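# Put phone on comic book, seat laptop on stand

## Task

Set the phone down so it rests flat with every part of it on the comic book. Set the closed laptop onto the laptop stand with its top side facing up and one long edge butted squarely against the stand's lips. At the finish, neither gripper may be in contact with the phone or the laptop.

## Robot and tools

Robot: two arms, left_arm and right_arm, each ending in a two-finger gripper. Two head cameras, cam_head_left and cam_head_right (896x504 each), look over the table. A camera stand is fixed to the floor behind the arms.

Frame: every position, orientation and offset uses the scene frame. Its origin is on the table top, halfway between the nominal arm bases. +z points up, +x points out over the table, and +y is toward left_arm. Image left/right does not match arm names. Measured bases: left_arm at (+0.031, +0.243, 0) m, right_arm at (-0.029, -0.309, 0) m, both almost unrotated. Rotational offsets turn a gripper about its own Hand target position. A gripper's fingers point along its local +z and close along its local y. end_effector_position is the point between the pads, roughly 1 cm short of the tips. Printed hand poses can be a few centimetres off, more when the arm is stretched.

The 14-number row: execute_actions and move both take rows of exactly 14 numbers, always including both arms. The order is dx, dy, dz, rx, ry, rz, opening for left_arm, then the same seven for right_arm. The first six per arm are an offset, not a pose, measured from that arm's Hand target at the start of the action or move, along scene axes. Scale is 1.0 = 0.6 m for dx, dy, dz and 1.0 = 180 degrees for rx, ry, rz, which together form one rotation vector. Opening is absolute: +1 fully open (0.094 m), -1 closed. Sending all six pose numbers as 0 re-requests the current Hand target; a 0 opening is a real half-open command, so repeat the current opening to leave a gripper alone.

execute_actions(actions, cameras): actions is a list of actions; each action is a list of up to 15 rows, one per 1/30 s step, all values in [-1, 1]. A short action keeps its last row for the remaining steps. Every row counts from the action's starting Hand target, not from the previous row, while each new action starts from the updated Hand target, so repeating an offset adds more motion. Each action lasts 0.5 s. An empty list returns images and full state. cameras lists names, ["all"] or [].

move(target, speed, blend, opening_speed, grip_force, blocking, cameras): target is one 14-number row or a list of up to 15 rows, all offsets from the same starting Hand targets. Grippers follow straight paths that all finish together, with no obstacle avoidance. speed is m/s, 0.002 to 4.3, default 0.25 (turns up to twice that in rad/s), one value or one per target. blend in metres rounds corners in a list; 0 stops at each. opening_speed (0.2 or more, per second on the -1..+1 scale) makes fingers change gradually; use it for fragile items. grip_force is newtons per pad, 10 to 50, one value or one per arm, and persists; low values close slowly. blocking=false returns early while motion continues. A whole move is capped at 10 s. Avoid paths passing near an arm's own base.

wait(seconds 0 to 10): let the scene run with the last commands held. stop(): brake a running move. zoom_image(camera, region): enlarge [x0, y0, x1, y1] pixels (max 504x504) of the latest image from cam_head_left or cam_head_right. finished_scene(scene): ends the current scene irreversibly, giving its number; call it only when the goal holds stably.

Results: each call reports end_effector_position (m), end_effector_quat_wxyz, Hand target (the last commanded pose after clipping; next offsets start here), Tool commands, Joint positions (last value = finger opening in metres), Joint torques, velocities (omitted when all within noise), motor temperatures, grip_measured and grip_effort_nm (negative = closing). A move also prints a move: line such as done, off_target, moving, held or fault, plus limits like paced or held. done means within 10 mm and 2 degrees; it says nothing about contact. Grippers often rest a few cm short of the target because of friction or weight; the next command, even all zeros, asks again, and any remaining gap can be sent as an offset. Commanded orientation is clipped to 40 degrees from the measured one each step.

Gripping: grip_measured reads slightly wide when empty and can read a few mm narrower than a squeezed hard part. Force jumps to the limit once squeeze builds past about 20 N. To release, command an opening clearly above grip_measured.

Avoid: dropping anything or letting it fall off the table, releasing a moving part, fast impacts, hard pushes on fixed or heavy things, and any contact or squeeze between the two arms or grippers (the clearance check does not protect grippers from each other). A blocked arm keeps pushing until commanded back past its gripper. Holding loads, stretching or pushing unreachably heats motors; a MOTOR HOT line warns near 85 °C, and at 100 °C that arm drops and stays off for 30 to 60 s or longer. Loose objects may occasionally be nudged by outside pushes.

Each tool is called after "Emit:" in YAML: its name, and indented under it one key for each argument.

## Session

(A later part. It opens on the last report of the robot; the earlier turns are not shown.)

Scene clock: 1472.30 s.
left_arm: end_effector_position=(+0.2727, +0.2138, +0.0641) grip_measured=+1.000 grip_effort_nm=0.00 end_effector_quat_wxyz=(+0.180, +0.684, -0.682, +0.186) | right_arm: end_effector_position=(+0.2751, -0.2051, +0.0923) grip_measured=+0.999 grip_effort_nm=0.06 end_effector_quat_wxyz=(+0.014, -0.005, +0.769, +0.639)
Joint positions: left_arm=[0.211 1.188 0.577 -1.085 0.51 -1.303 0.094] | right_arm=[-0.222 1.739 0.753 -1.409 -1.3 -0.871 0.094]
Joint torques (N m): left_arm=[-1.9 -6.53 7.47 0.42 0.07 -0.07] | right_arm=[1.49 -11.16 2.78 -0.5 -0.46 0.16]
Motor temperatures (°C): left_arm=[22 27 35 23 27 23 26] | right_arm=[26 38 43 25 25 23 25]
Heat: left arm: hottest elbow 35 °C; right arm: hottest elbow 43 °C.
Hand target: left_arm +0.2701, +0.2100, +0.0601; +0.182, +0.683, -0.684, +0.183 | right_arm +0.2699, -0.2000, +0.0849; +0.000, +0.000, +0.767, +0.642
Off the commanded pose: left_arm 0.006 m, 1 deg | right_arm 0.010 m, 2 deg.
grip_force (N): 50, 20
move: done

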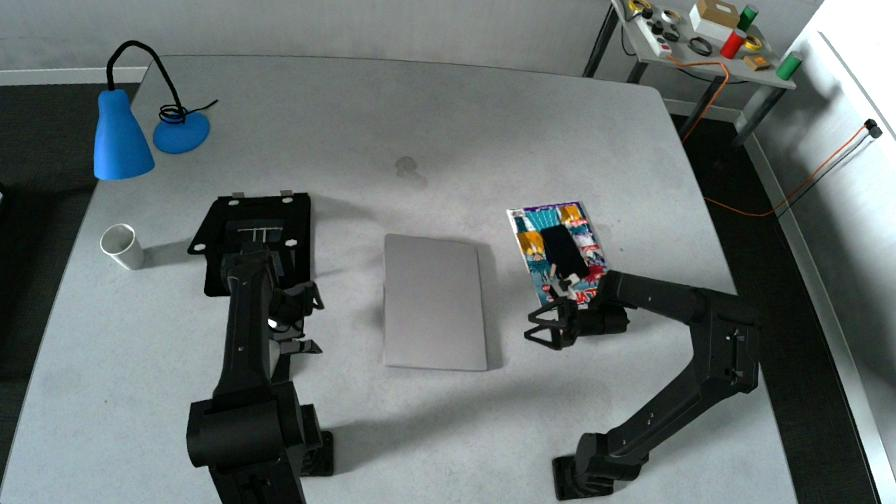

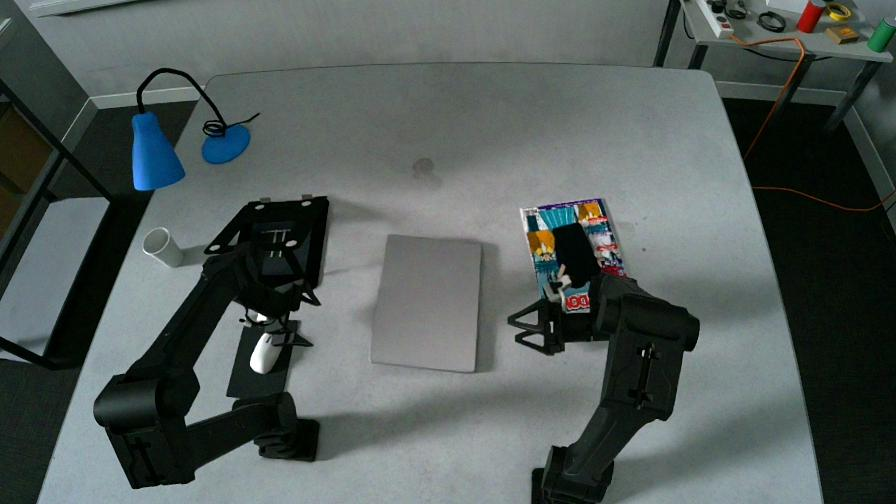

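Emit:
zoom_image:
  camera: "cam_head_left"
  region: [220, 230, 400, 380]

Emit:
zoom_image:
  camera: "cam_head_right"
  region: [220, 230, 400, 380]

Emit:
zoom_image:
  camera: "cam_head_right"
  region: [450, 250, 630, 400]

Scaled by 2.800.

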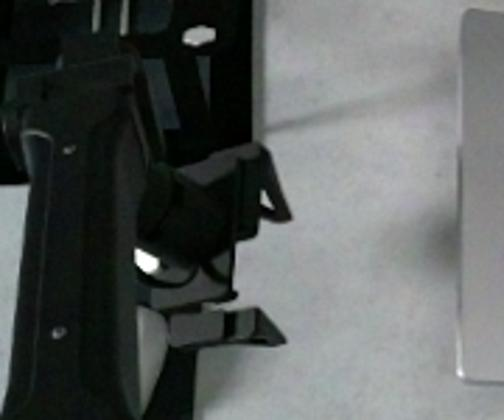

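Scaled by 2.800.

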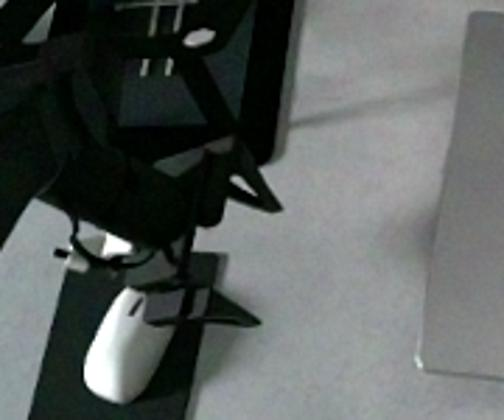

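Scaled by 2.800.

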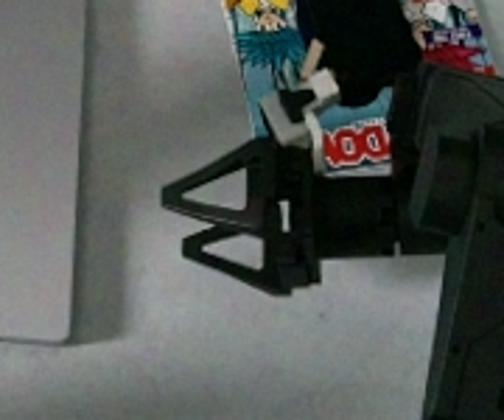

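Emit:
zoom_image:
  camera: "cam_head_left"
  region: [450, 250, 630, 400]

Scaled by 2.800.

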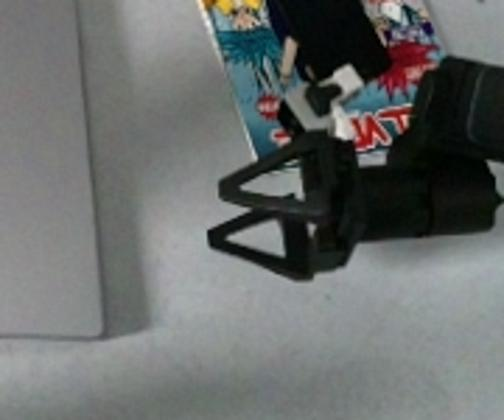

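Emit:
move:
  target: [0,-0.1167,-0.07,0,0,0,1, -0.005,0.075,-0.05,0,0,0,1]
  speed: 0.15
  cameras: ["all"]

Scene clock: 1530.67 s.
left_arm: end_effector_position=(+0.2748, +0.1433, +0.0236) grip_measured=+1.000 grip_effort_nm=0.00 end_effector_quat_wxyz=(+0.178, +0.684, -0.682, +0.188) | right_arm: end_effector_position=(+0.2755, -0.1586, +0.0609) grip_measured=+0.999 grip_effort_nm=0.06 end_effector_quat_wxyz=(+0.012, -0.006, +0.762, +0.647)
Joint positions: left_arm=[-0.078 1.234 0.478 -0.769 0.523 -1.635 0.094] | right_arm=[-0.073 1.72 0.645 -0.825 -1.399 -0.36 0.094]
Joint torques (N m): left_arm=[-2.49 -6.18 6.78 0.81 0.12 -0.14] | right_arm=[1.26 -12.16 2.35 0.13 -0.1 0.28]
Heat: left arm: hottest elbow 34 °C; right arm: hottest elbow 39 °C.
Hand target: left_arm +0.2702, +0.1400, +0.0181; +0.182, +0.683, -0.684, +0.183 | right_arm +0.2669, -0.1551, +0.0550; +0.000, +0.000, +0.767, +0.642
Off the commanded pose: left_arm 0.008 m, 1 deg | right_arm 0.011 m, 2 deg.
grip_force (N): 50, 20
move: off_target (right_arm)

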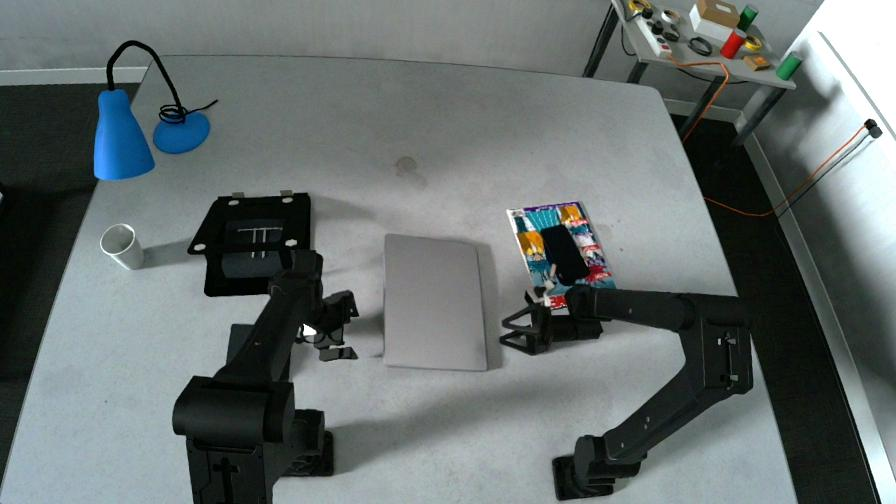

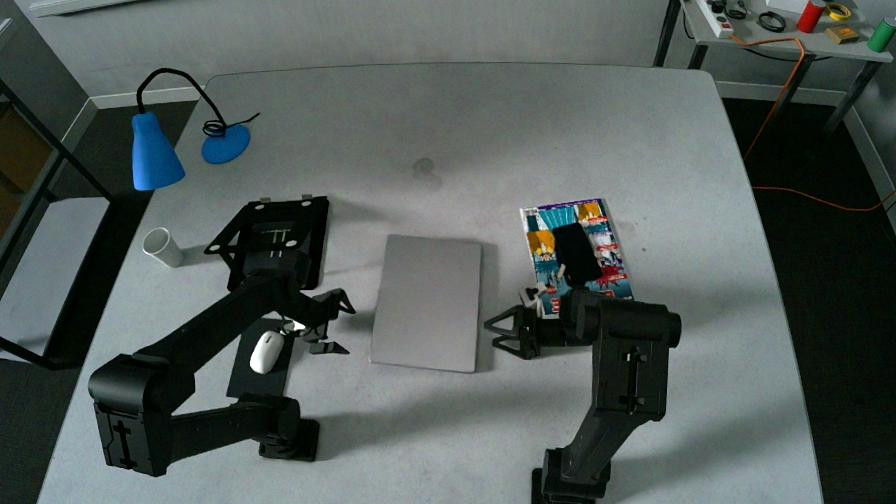

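Emit:
move:
  target: [0,-0.0833,-0.01,0,0,0,1, 0,0.067,-0.01,0,0,0,1]
  speed: 0.06
  cameras: ["all"]

Scene clock: 1536.40 s.
left_arm: end_effector_position=(+0.2750, +0.0927, +0.0177) grip_measured=+1.000 grip_effort_nm=0.00 end_effector_quat_wxyz=(+0.179, +0.684, -0.682, +0.188) | right_arm: end_effector_position=(+0.2813, -0.1231, +0.0614) grip_measured=+0.999 grip_effort_nm=0.06 end_effector_quat_wxyz=(+0.017, -0.003, +0.762, +0.647)
Joint positions: left_arm=[-0.28 1.255 0.469 -0.628 0.504 -1.866 0.094] | right_arm=[0.044 1.639 0.505 -0.025 -1.393 0.387 0.094]
Joint torques (N m): left_arm=[-2.32 -6.36 6.84 0.88 0.12 -0.08] | right_arm=[2.49 -10.11 2.25 0.94 -0.02 0.08]
Motor temperatures (°C): left_arm=[22 26 34 23 26 23 26] | right_arm=[26 36 38 25 25 23 25]
Heat: left arm: hottest elbow 34 °C; right arm: hottest elbow 38 °C.
Hand target: left_arm +0.2700, +0.0900, +0.0120; +0.182, +0.683, -0.684, +0.182 | right_arm +0.2668, -0.1148, +0.0489; +0.000, +0.000, +0.767, +0.642
Off the commanded pose: left_arm 0.008 m, 1 deg | right_arm 0.021 m, 2 deg.
grip_force (N): 50, 20
move: off_target (right_arm)

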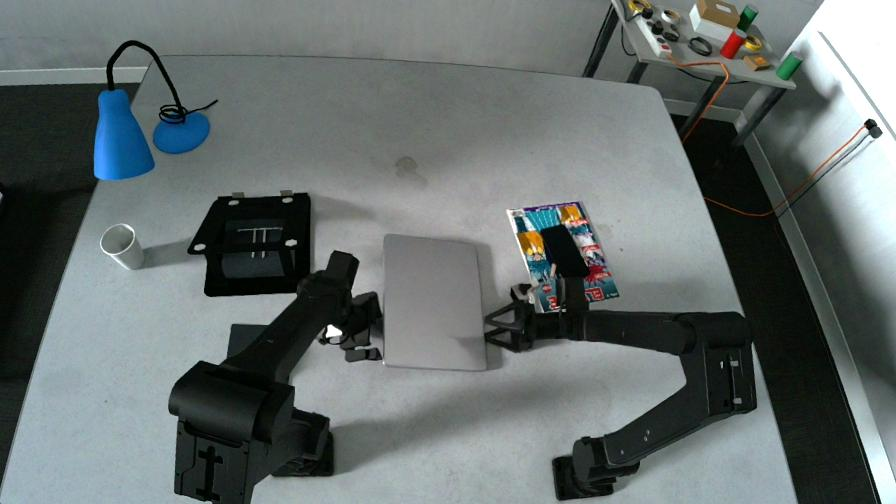

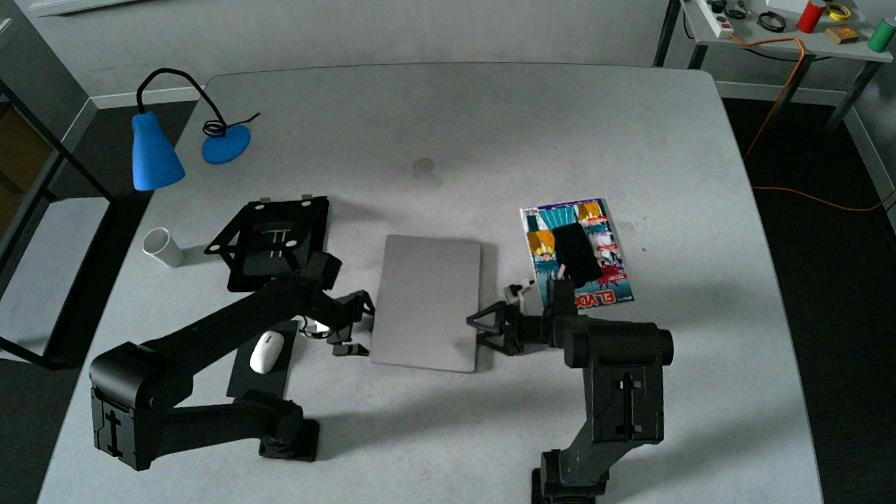

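Emit:
move:
  target: [0,-0.05,0,0,0,0,1, 0,0.035,0,0,0,0,1]
  speed: 0.05
  cameras: ["all"]

Scene clock: 1544.90 s.
left_arm: end_effector_position=(+0.2723, +0.0854, +0.0123) grip_measured=+1.000 grip_effort_nm=0.00 end_effector_quat_wxyz=(+0.167, +0.698, -0.675, +0.170) | right_arm: end_effector_position=(+0.2860, -0.1190, +0.0609) grip_measured=+0.999 grip_effort_nm=0.06 end_effector_quat_wxyz=(+0.036, +0.018, +0.768, +0.639)
Joint positions: left_arm=[-0.337 1.262 0.468 -0.607 0.453 -1.951 0.094] | right_arm=[0.062 1.631 0.444 0.292 -1.337 0.656 0.094]
Joint torques (N m): left_arm=[-7.12 -5.89 7.97 2.15 1.38 -0.41] | right_arm=[5.66 -8.12 3.17 1.47 -0.69 0.07]
Heat: left arm: hottest elbow 34 °C; right arm: hottest elbow 38 °C.
Hand target: left_arm +0.2701, +0.0600, +0.0121; +0.182, +0.683, -0.684, +0.183 | right_arm +0.2668, -0.0938, +0.0489; +0.000, +0.000, +0.767, +0.642
Off the commanded pose: left_arm 0.026 m, 3 deg | right_arm 0.034 m, 5 deg.
grip_force (N): 50, 20
move: off_target (left_arm, right_arm)

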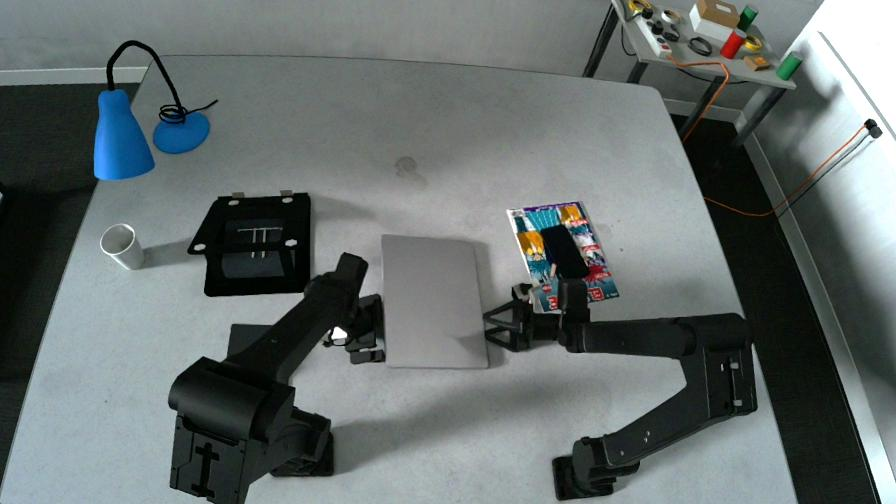

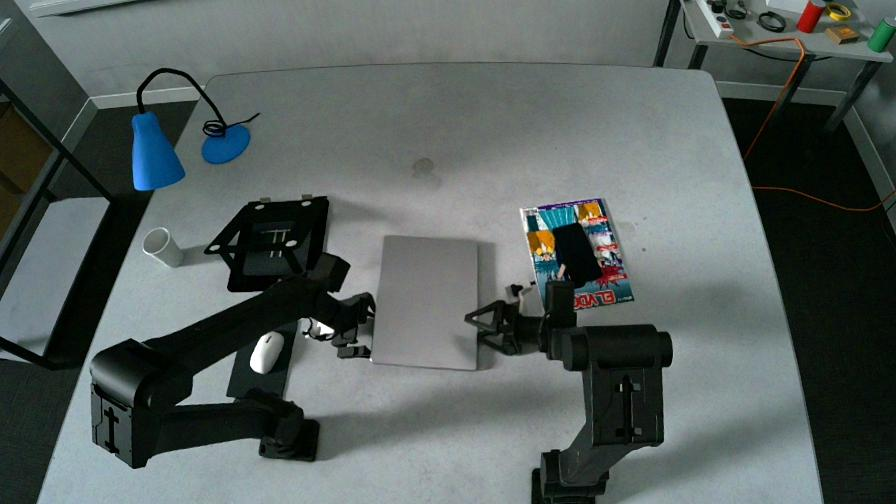

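Emit:
move:
  target: [0,0,0,0,0,0,1, 0,0.01,0.06,0,0,0,1]
  speed: 0.05
  cameras: ["all"]

Scene clock: 1551.07 s.
left_arm: end_effector_position=(+0.2724, +0.0853, +0.0123) grip_measured=+1.000 grip_effort_nm=0.00 end_effector_quat_wxyz=(+0.167, +0.698, -0.675, +0.170) | right_arm: end_effector_position=(+0.2878, -0.1167, +0.0642) grip_measured=+1.000 grip_effort_nm=-0.01 end_effector_quat_wxyz=(+0.034, +0.039, +0.781, +0.622)
Joint positions: left_arm=[-0.337 1.262 0.468 -0.606 0.453 -1.952 0.094] | right_arm=[0.076 1.584 0.442 0.247 -1.279 0.694 0.094]
Joint torques (N m): left_arm=[-6.01 -5.83 7.73 2.36 1.4 -0.37] | right_arm=[6.07 -14.27 4 0.8 -2.29 0.42]
Heat: left arm: hottest elbow 34 °C; right arm: hottest elbow 38 °C.
Hand target: left_arm +0.2701, +0.0600, +0.0121; +0.182, +0.683, -0.684, +0.183 | right_arm +0.2670, -0.0878, +0.0851; +0.000, +0.000, +0.767, +0.642
Off the commanded pose: left_arm 0.025 m, 3 deg | right_arm 0.041 m, 7 deg.
grip_force (N): 50, 20
move: off_target (left_arm, right_arm)

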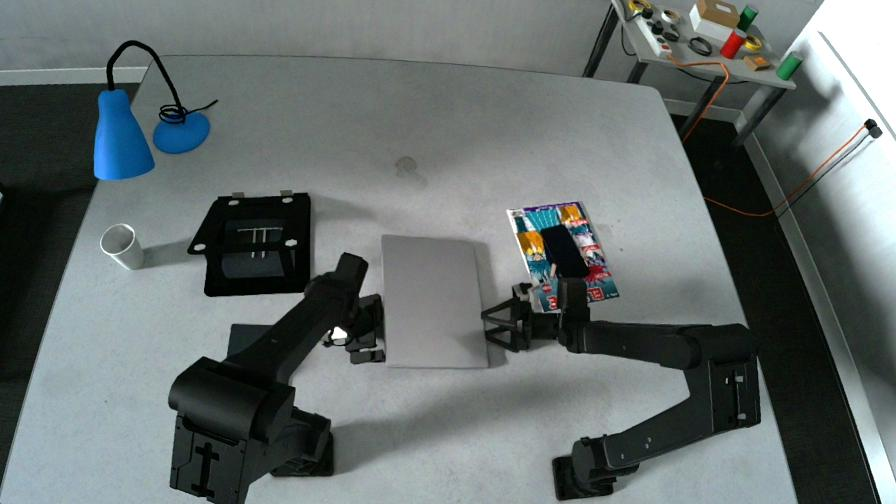

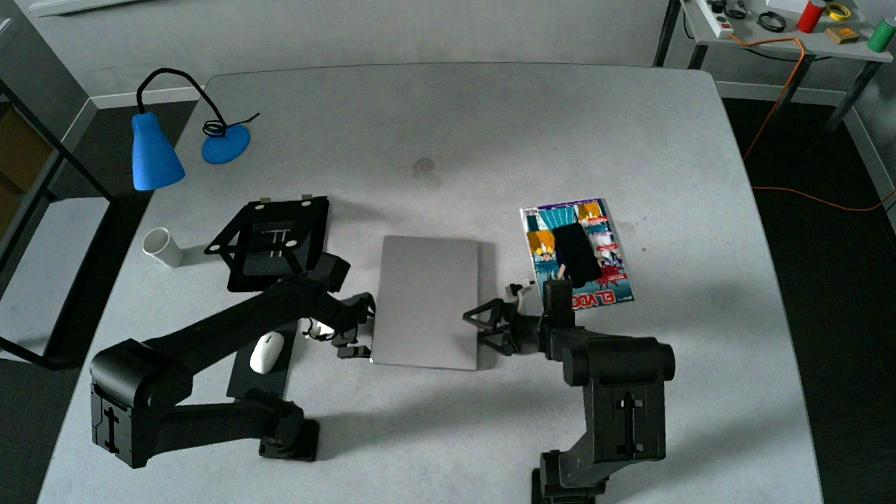

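Emit:
move:
  target: [0,0,0,0,0,0,1, 0,0.01,0.05,0,0,0,1]
  speed: 0.05
  cameras: ["all"]

Scene clock: 1555.57 s.
left_arm: end_effector_position=(+0.2724, +0.0852, +0.0123) grip_measured=+1.000 grip_effort_nm=0.00 end_effector_quat_wxyz=(+0.167, +0.700, -0.673, +0.170) | right_arm: end_effector_position=(+0.2879, -0.1176, +0.0880) grip_measured=+1.000 grip_effort_nm=-0.03 end_effector_quat_wxyz=(+0.036, +0.052, +0.785, +0.617)
Joint positions: left_arm=[-0.338 1.262 0.468 -0.606 0.453 -1.958 0.094] | right_arm=[0.077 1.475 0.442 0.163 -1.256 0.733 0.094]
Joint torques (N m): left_arm=[-7.18 -6.65 7.88 2.22 1.37 -0.37] | right_arm=[7.06 -13.63 5.59 0.87 -2.72 0.36]
Heat: left arm: hottest elbow 34 °C; right arm: hottest elbow 38 °C.
Hand target: left_arm +0.2702, +0.0600, +0.0121; +0.182, +0.683, -0.684, +0.183 | right_arm +0.2670, -0.0819, +0.1150; +0.000, +0.000, +0.767, +0.642
Off the commanded pose: left_arm 0.025 m, 3 deg | right_arm 0.050 m, 8 deg.
grip_force (N): 50, 20
move: off_target (left_arm, right_arm)

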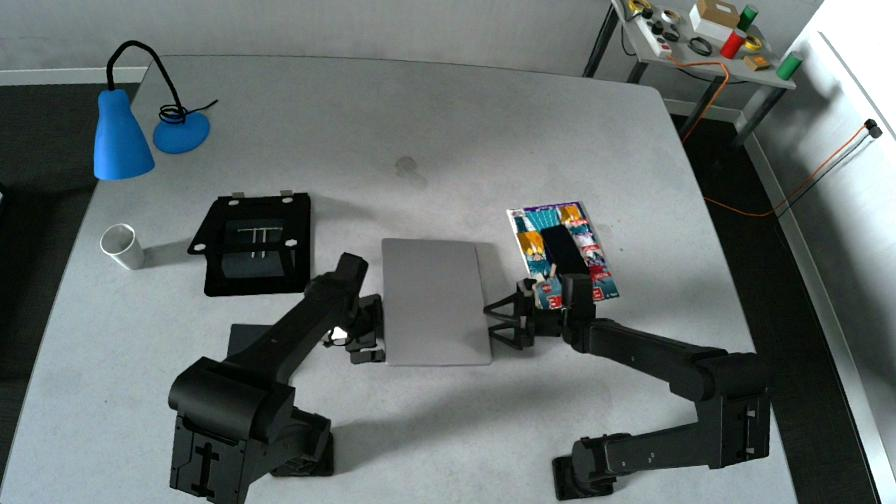

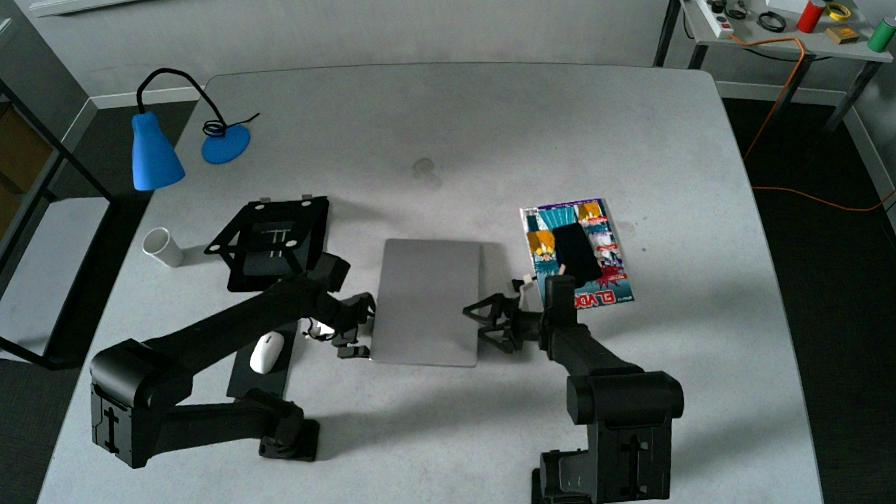

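Emit:
move:
  target:
    - [0,0.0083,0,0,0,0,1, 0.02,0.0407,0.0415,-0.0556,0,0,1]
    - [0,0.02,0,0,0,0,1, 0.02,0.0923,0.094,-0.1111,0,0,1]
  speed: 0.08
  blend: 0.01
  cameras: ["all"]

Scene clock: 1595.73 s.
left_arm: end_effector_position=(+0.2722, +0.0877, +0.0116) grip_measured=+1.000 grip_effort_nm=0.00 end_effector_quat_wxyz=(+0.164, +0.684, -0.689, +0.175) | right_arm: end_effector_position=(+0.2845, -0.0924, +0.1163) grip_measured=+1.000 grip_effort_nm=-0.08 end_effector_quat_wxyz=(+0.017, +0.073, +0.893, +0.444)
Joint positions: left_arm=[-0.328 1.261 0.464 -0.606 0.456 -1.901 0.094] | right_arm=[0.258 1.243 0.62 -0.489 -0.831 0.631 0.094]
Joint torques (N m): left_arm=[-4.42 -6.59 7.83 1.52 1.47 -0.39] | right_arm=[9.29 -11.34 13.24 0.72 -3.84 0.48]
Motor temperatures (°C): left_arm=[23 26 34 24 31 24 26] | right_arm=[27 37 40 25 42 23 24]
Heat: left arm: hottest elbow 34 °C; right arm: hottest wrist yaw 42 °C.
Hand target: left_arm +0.2702, +0.0720, +0.0121; +0.182, +0.683, -0.684, +0.183 | right_arm +0.2789, -0.0264, +0.1713; +0.000, +0.000, +0.867, +0.499
Off the commanded pose: left_arm 0.016 m, 2 deg | right_arm 0.086 m, 11 deg.
grip_force (N): 50, 20
move: off_target (left_arm, right_arm)

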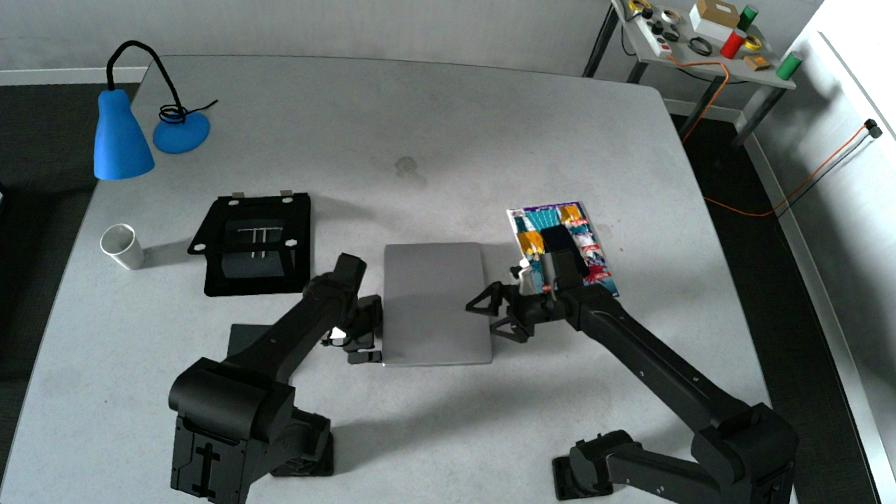

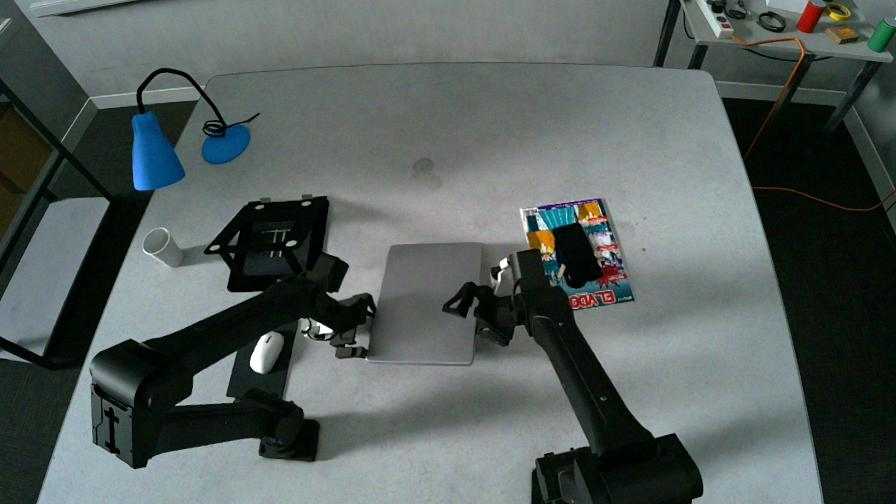

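Emit:
zoom_image:
  camera: "cam_head_left"
  region: [370, 225, 550, 375]

Emit:
zoom_image:
  camera: "cam_head_right"
  region: [350, 225, 530, 375]

Scaled by 2.800.

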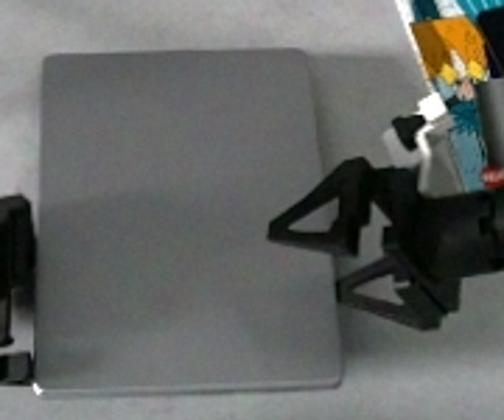

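Scaled by 2.800.

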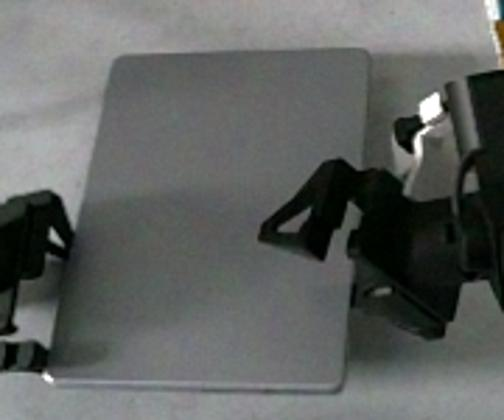

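Emit:
wait:
  seconds: 0.5
  cameras: ["all"]

Scene clock: 1628.37 s.
left_arm: end_effector_position=(+0.2722, +0.0877, +0.0116) grip_measured=+1.000 grip_effort_nm=-0.01 end_effector_quat_wxyz=(+0.164, +0.684, -0.689, +0.175) | right_arm: end_effector_position=(+0.2845, -0.0924, +0.1163) grip_measured=+1.000 grip_effort_nm=-0.08 end_effector_quat_wxyz=(+0.017, +0.073, +0.893, +0.444)
Joint positions: left_arm=[-0.328 1.261 0.464 -0.606 0.456 -1.901 0.094] | right_arm=[0.258 1.243 0.62 -0.489 -0.831 0.631 0.094]
Joint torques (N m): left_arm=[-4.19 -6.36 7.94 1.59 1.51 -0.4] | right_arm=[9.23 -11.22 13.27 0.77 -3.83 0.48]
Motor temperatures (°C): left_arm=[23 26 34 24 32 24 26] | right_arm=[27 36 48 25 62 23 24]
Heat: left arm: hottest elbow 34 °C; right arm: hottest wrist yaw 62 °C.
Hand target: left_arm +0.2702, +0.0720, +0.0121; +0.182, +0.683, -0.684, +0.183 | right_arm +0.2789, -0.0264, +0.1713; +0.000, +0.000, +0.867, +0.499
Tool commands: left_gripper/opening=+1.0 right_gripper/opening=+1.0
Off the commanded pose: left_arm 0.016 m, 2 deg | right_arm 0.086 m, 11 deg.
grip_force (N): 50, 20
wait: 0.50 s; at rest from the start

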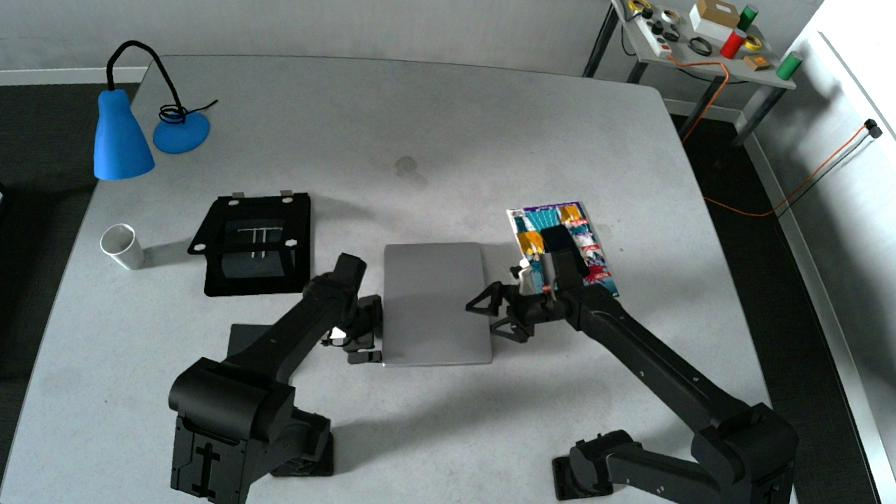

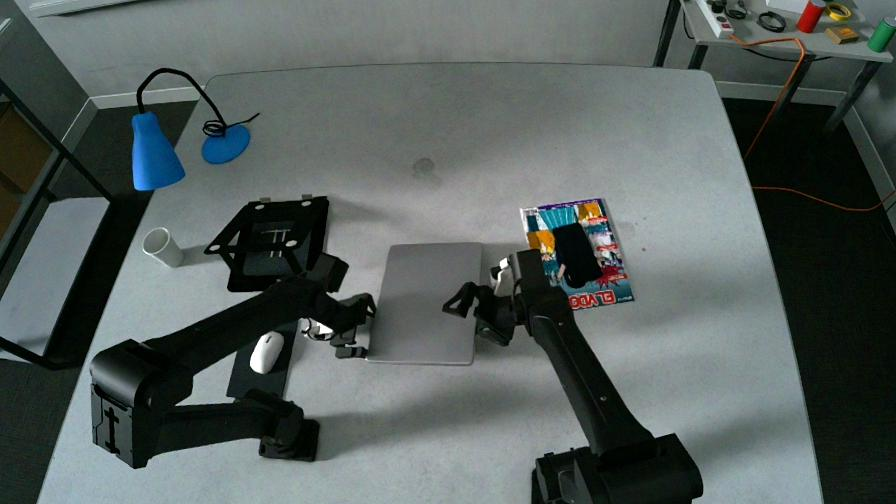

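Emit:
move:
  target: [0,0,0,0,0,0,1, 0.005,-0.0805,-0.0477,0.1,0,0,1]
  speed: 0.08
  cameras: ["all"]

Scene clock: 1642.70 s.
left_arm: end_effector_position=(+0.2740, +0.0922, +0.0113) grip_measured=+1.000 grip_effort_nm=0.00 end_effector_quat_wxyz=(+0.160, +0.693, -0.681, +0.172) | right_arm: end_effector_position=(+0.2920, -0.1064, +0.1230) grip_measured=+1.000 grip_effort_nm=-0.11 end_effector_quat_wxyz=(+0.017, +0.055, +0.798, +0.600)
Joint positions: left_arm=[-0.315 1.26 0.464 -0.61 0.447 -1.912 0.094] | right_arm=[0.116 1.354 0.518 -0.096 -1.214 0.709 0.094]
Joint torques (N m): left_arm=[-5.19 -6.3 7.8 1.54 1.88 -0.27] | right_arm=[5.83 -9.58 7.68 2.35 -2.83 0.28]
Motor temperatures (°C): left_arm=[23 26 34 24 33 24 26] | right_arm=[27 36 50 25 67 24 24]
Heat: left arm: hottest elbow 34 °C; right arm: hottest wrist yaw 67 °C.
Hand target: left_arm +0.2702, +0.0720, +0.0122; +0.182, +0.683, -0.684, +0.183 | right_arm +0.2819, -0.0747, +0.1427; +0.000, +0.000, +0.778, +0.628
Off the commanded pose: left_arm 0.021 m, 3 deg | right_arm 0.039 m, 8 deg.
grip_force (N): 50, 20
move: off_target (left_arm, right_arm)

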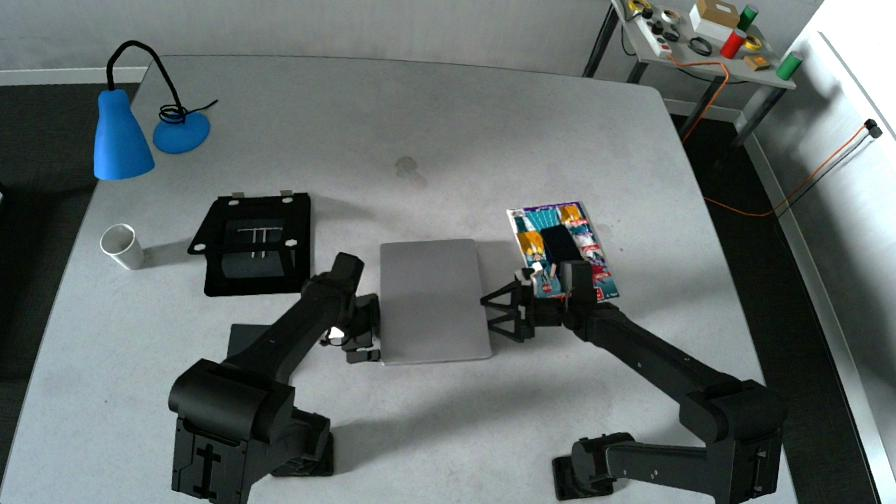

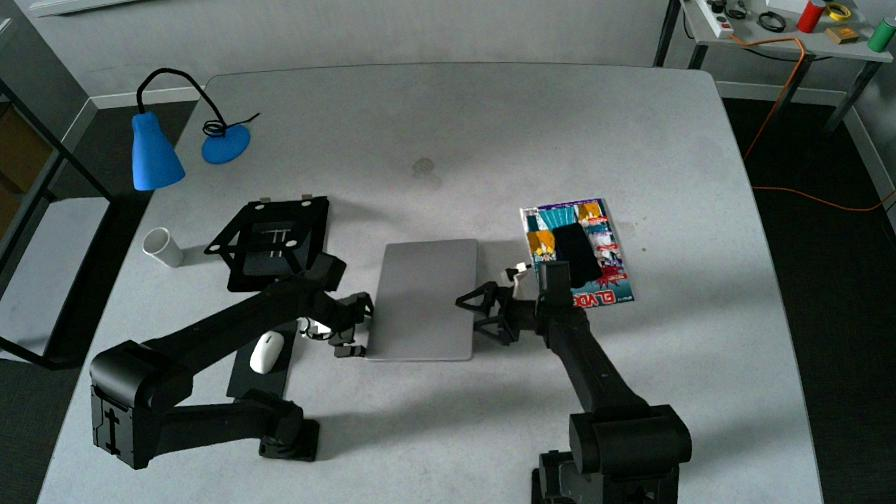

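Emit:
move:
  target:
    - [0,0,0,0,0,0,1, 0.005,0.057,0.0503,-0.0667,0,0,1]
    - [0,0.008,0,0,0,0,1, 0.005,0.1217,0.0875,-0.1333,0,0,1]
  speed: 0.1
  blend: 0.015
  cameras: ["all"]

Scene clock: 1660.23 s.
left_arm: end_effector_position=(+0.2730, +0.0929, +0.0119) grip_measured=+1.000 grip_effort_nm=0.00 end_effector_quat_wxyz=(+0.162, +0.681, -0.692, +0.176) | right_arm: end_effector_position=(+0.2862, -0.0790, +0.1259) grip_measured=+1.000 grip_effort_nm=-0.11 end_effector_quat_wxyz=(+0.002, +0.075, +0.920, +0.384)
Joint positions: left_arm=[-0.307 1.26 0.464 -0.617 0.458 -1.871 0.094] | right_arm=[0.335 1.246 0.713 -0.642 -0.701 0.649 0.094]
Joint torques (N m): left_arm=[-4.25 -5.6 7.66 1.44 1.57 -0.49] | right_arm=[9.41 -12.45 15.13 1.09 -4.13 0.54]
Motor temperatures (°C): left_arm=[23 26 34 24 34 24 26] | right_arm=[27 36 48 25 64 23 24]
Heat: left arm: hottest elbow 34 °C; right arm: hottest wrist yaw 64 °C.
Hand target: left_arm +0.2703, +0.0769, +0.0121; +0.182, +0.683, -0.684, +0.183 | right_arm +0.2849, -0.0018, +0.1953; +0.000, +0.000, +0.892, +0.453
Off the commanded pose: left_arm 0.016 m, 3 deg | right_arm 0.104 m, 12 deg.
grip_force (N): 50, 20
move: off_target (left_arm, right_arm)

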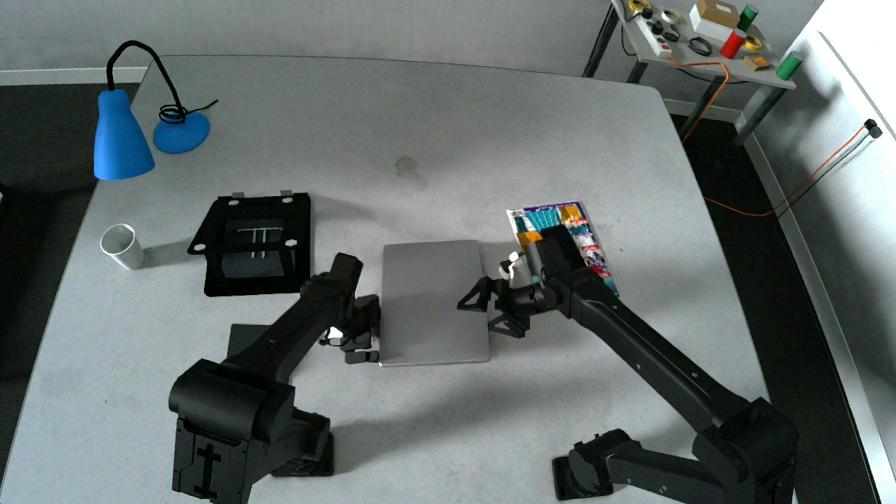

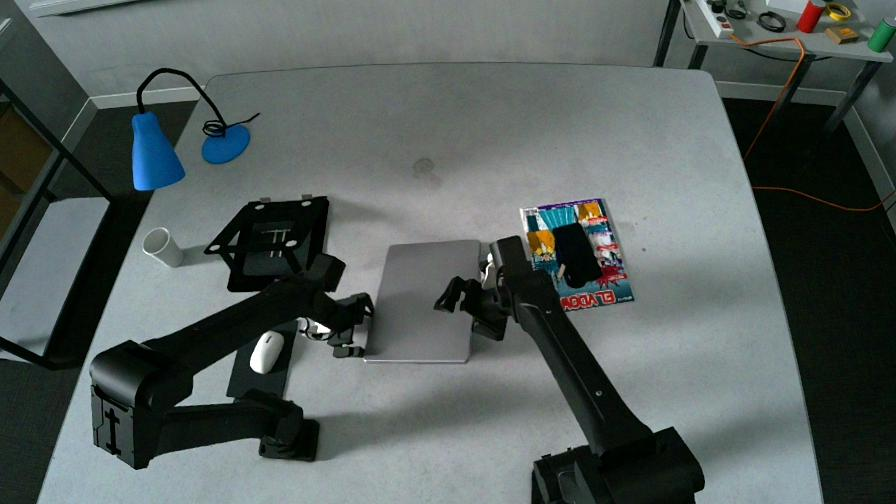

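Emit:
move:
  target:
    - [0,0,0,0,0,0,1, 0,-0.1215,-0.0877,0.1333,0,0,1]
    - [0,-0.01,0,0,0,0,1, 0,-0.14,-0.134,0.1444,0,0,1]
    - [0,-0.015,0,0,0,0,1, 0,-0.153,-0.235,0.1444,0,0,1]
    - [0,0.015,0,0,0,0,1, 0,-0.205,-0.235,0.1444,0,0,1]
  speed: 0.08
  blend: [0.01,0.01,0,0]
  cameras: ["all"]

Scene clock: 1713.17 s.
left_arm: end_effector_position=(+0.2721, +0.0880, +0.0132) grip_measured=+1.000 grip_effort_nm=0.00 end_effector_quat_wxyz=(+0.178, +0.690, -0.678, +0.180) | right_arm: end_effector_position=(+0.2800, -0.1216, +0.0613) grip_measured=+1.000 grip_effort_nm=-0.05 end_effector_quat_wxyz=(+0.010, -0.012, +0.765, +0.644)
Joint positions: left_arm=[-0.309 1.263 0.463 -0.609 0.487 -1.909 0.094] | right_arm=[0.049 1.642 0.536 -0.165 -1.391 0.272 0.094]
Joint torques (N m): left_arm=[-2.2 -7.24 7.2 0.57 0.69 0.19] | right_arm=[-0.15 -9.35 5.12 -0.01 -0.45 0.11]
Motor temperatures (°C): left_arm=[23 26 33 24 35 24 26] | right_arm=[28 37 52 25 85 24 25]
Heat: left arm: hottest wrist yaw 35 °C; right arm: hottest wrist yaw 85 °C. Fold the right arm in close to its base, or ease its load, before you think long.
Hand target: left_arm +0.2702, +0.0859, +0.0122; +0.182, +0.683, -0.684, +0.183 | right_arm +0.2850, -0.1247, +0.0543; +0.000, +0.000, +0.767, +0.642
Off the commanded pose: left_arm 0.003 m, 1 deg | right_arm 0.009 m, 2 deg.
MOTOR HOT: joint 5 (wrist yaw) of the right arm reports 85 °C; the controller stops that arm at 100 °C. To cool a motor, set the load down, stop pushing, or move to a pose that needs little force.
grip_force (N): 50, 20
move: done

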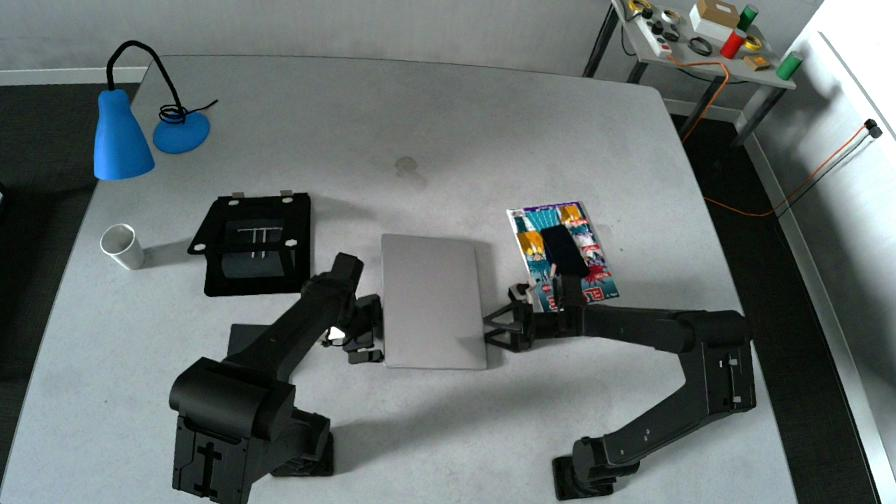

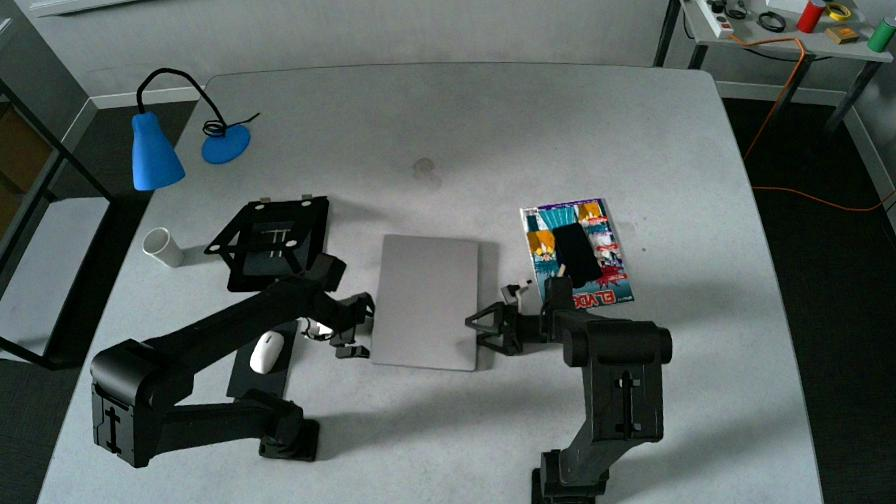

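Emit:
execute_actions:
  actions: []

Scene clock: 1890.03 s.
left_arm: end_effector_position=(+0.2721, +0.0880, +0.0132) grip_measured=+1.000 grip_effort_nm=0.00 end_effector_quat_wxyz=(+0.178, +0.690, -0.678, +0.180) | right_arm: end_effector_position=(+0.2800, -0.1216, +0.0613) grip_measured=+1.000 grip_effort_nm=-0.05 end_effector_quat_wxyz=(+0.010, -0.013, +0.765, +0.644)
Joint positions: left_arm=[-0.309 1.263 0.463 -0.609 0.487 -1.909 0.094] | right_arm=[0.049 1.642 0.536 -0.165 -1.391 0.272 0.094]
Joint velocities: within noise
Joint torques (N m): left_arm=[-1.67 -7.36 7.25 0.84 0.65 0.18] | right_arm=[-0.09 -9.35 5.14 -0.03 -0.46 0.08]
Motor temperatures (°C): left_arm=[22 26 33 23 30 24 26] | right_arm=[26 36 40 25 40 23 24]
Heat: left arm: hottest elbow 33 °C; right arm: hottest elbow 40 °C.
Hand target: left_arm +0.2702, +0.0859, +0.0122; +0.182, +0.683, -0.684, +0.183 | right_arm +0.2850, -0.1247, +0.0543; +0.000, +0.000, +0.767, +0.642
Tool commands: left_gripper/opening=+1.0 right_gripper/opening=+1.0
Off the commanded pose: left_arm 0.003 m, 1 deg | right_arm 0.009 m, 2 deg.
MOTOR HOT: cleared for the motors of the right arm.
grip_force (N): 50, 20

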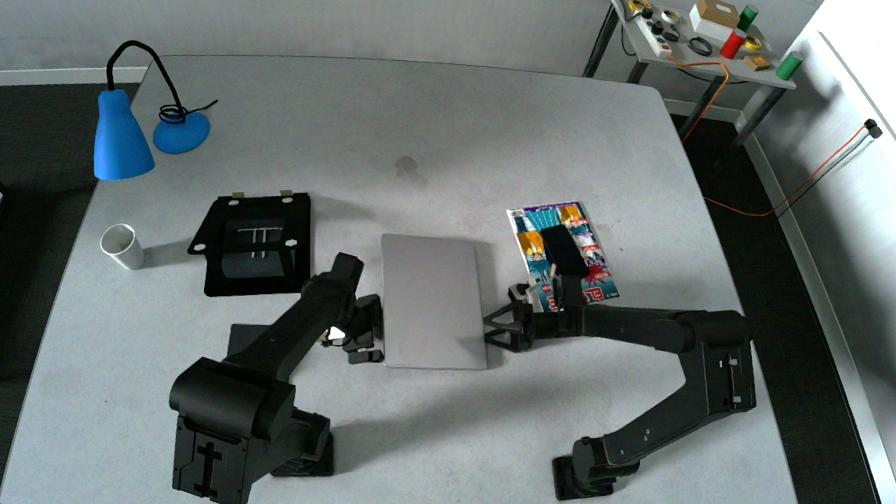

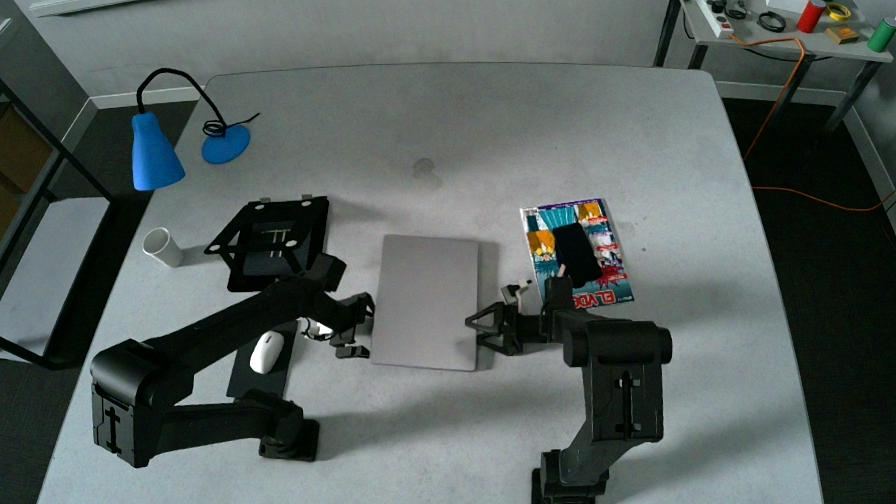

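Emit:
zoom_image:
  camera: "cam_head_right"
  region: [180, 180, 400, 420]

Scaled by 2.100.

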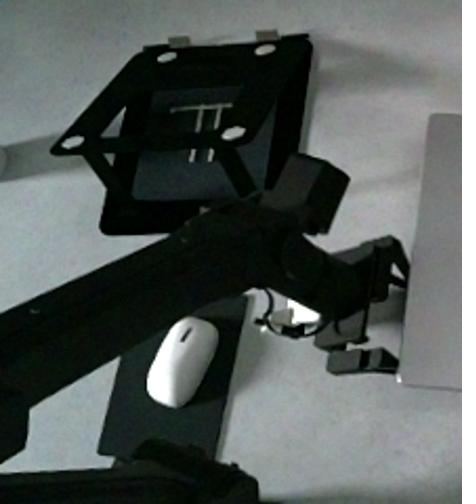

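Emit:
move:
  target:
    - [0, 0.0583, 0.0833, 0, 0, 0, 1, -0.0083, -0.075, 0.05, 0, 0, 0, 1]
    - [0, 0.2233, 0.313, 0.0514, -0.0855, -0.319, 1, -0.025, -0.142, 0.2, -0.1084, 0.2102, -0.1473, 1]
    - [0.0163, 0.4067, 0.23, 0.1028, -0.171, -0.638, 1, 0.025, -0.1255, 0.176, -0.2168, 0.4204, -0.2945, 1]
  blend: [0.02, 0.04, 0]
  speed: 0.22
  cameras: ["all"]

Scene clock: 1969.93 s.
left_arm: end_effector_position=(+0.2819, +0.3267, +0.1500) grip_measured=+1.000 grip_effort_nm=-0.01 end_effector_quat_wxyz=(-0.007, +0.246, +0.969, -0.004) | right_arm: end_effector_position=(+0.2811, -0.2052, +0.1446) grip_measured=+1.000 grip_effort_nm=-0.05 end_effector_quat_wxyz=(-0.192, +0.687, +0.678, +0.174)
Joint positions: left_arm=[0.295 1.07 0.812 -1.33 -0.001 0.82 0.094] | right_arm=[0.05 1.228 0.85 -1.185 -0.525 1.641 0.094]
Joint torques (N m): left_arm=[0.26 -8.06 9.29 0.84 0.18 0.14] | right_arm=[1.38 -7.94 11.96 -0.27 -0.15 0.24]
Motor temperatures (°C): left_arm=[22 26 34 23 30 24 26] | right_arm=[26 36 40 25 35 23 24]
Heat: left arm: hottest elbow 34 °C; right arm: hottest elbow 40 °C.
Hand target: left_arm +0.2800, +0.3298, +0.1501; +0.001, +0.243, +0.970, -0.001 | right_arm +0.3000, -0.2000, +0.1599; -0.184, +0.683, +0.683, +0.182
Off the commanded pose: left_arm 0.004 m, 1 deg | right_arm 0.025 m, 2 deg.
grip_force (N): 50, 20
move: off_target (right_arm)

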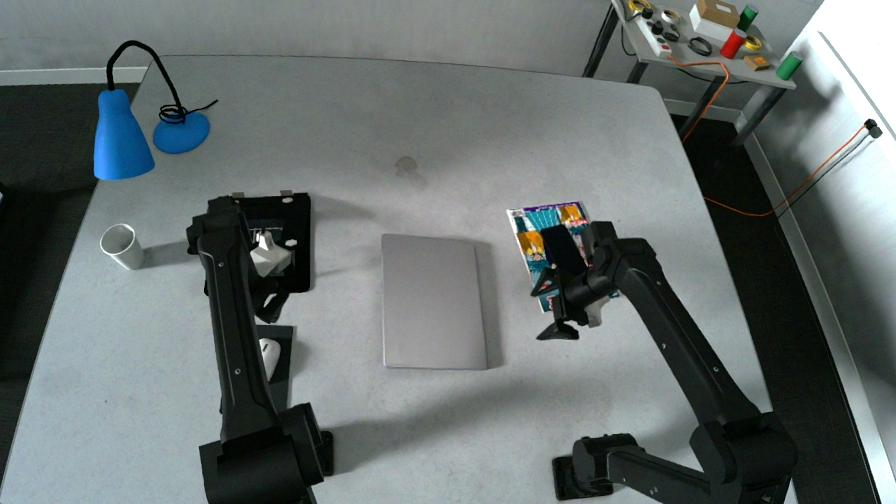

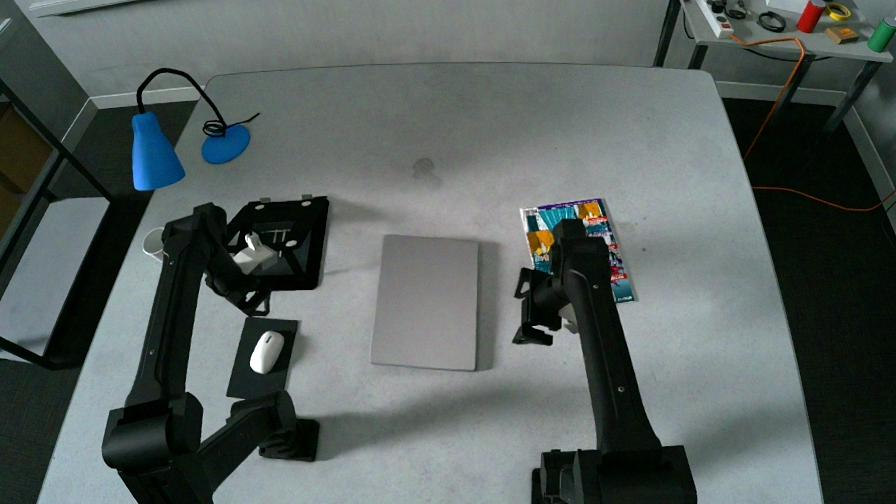

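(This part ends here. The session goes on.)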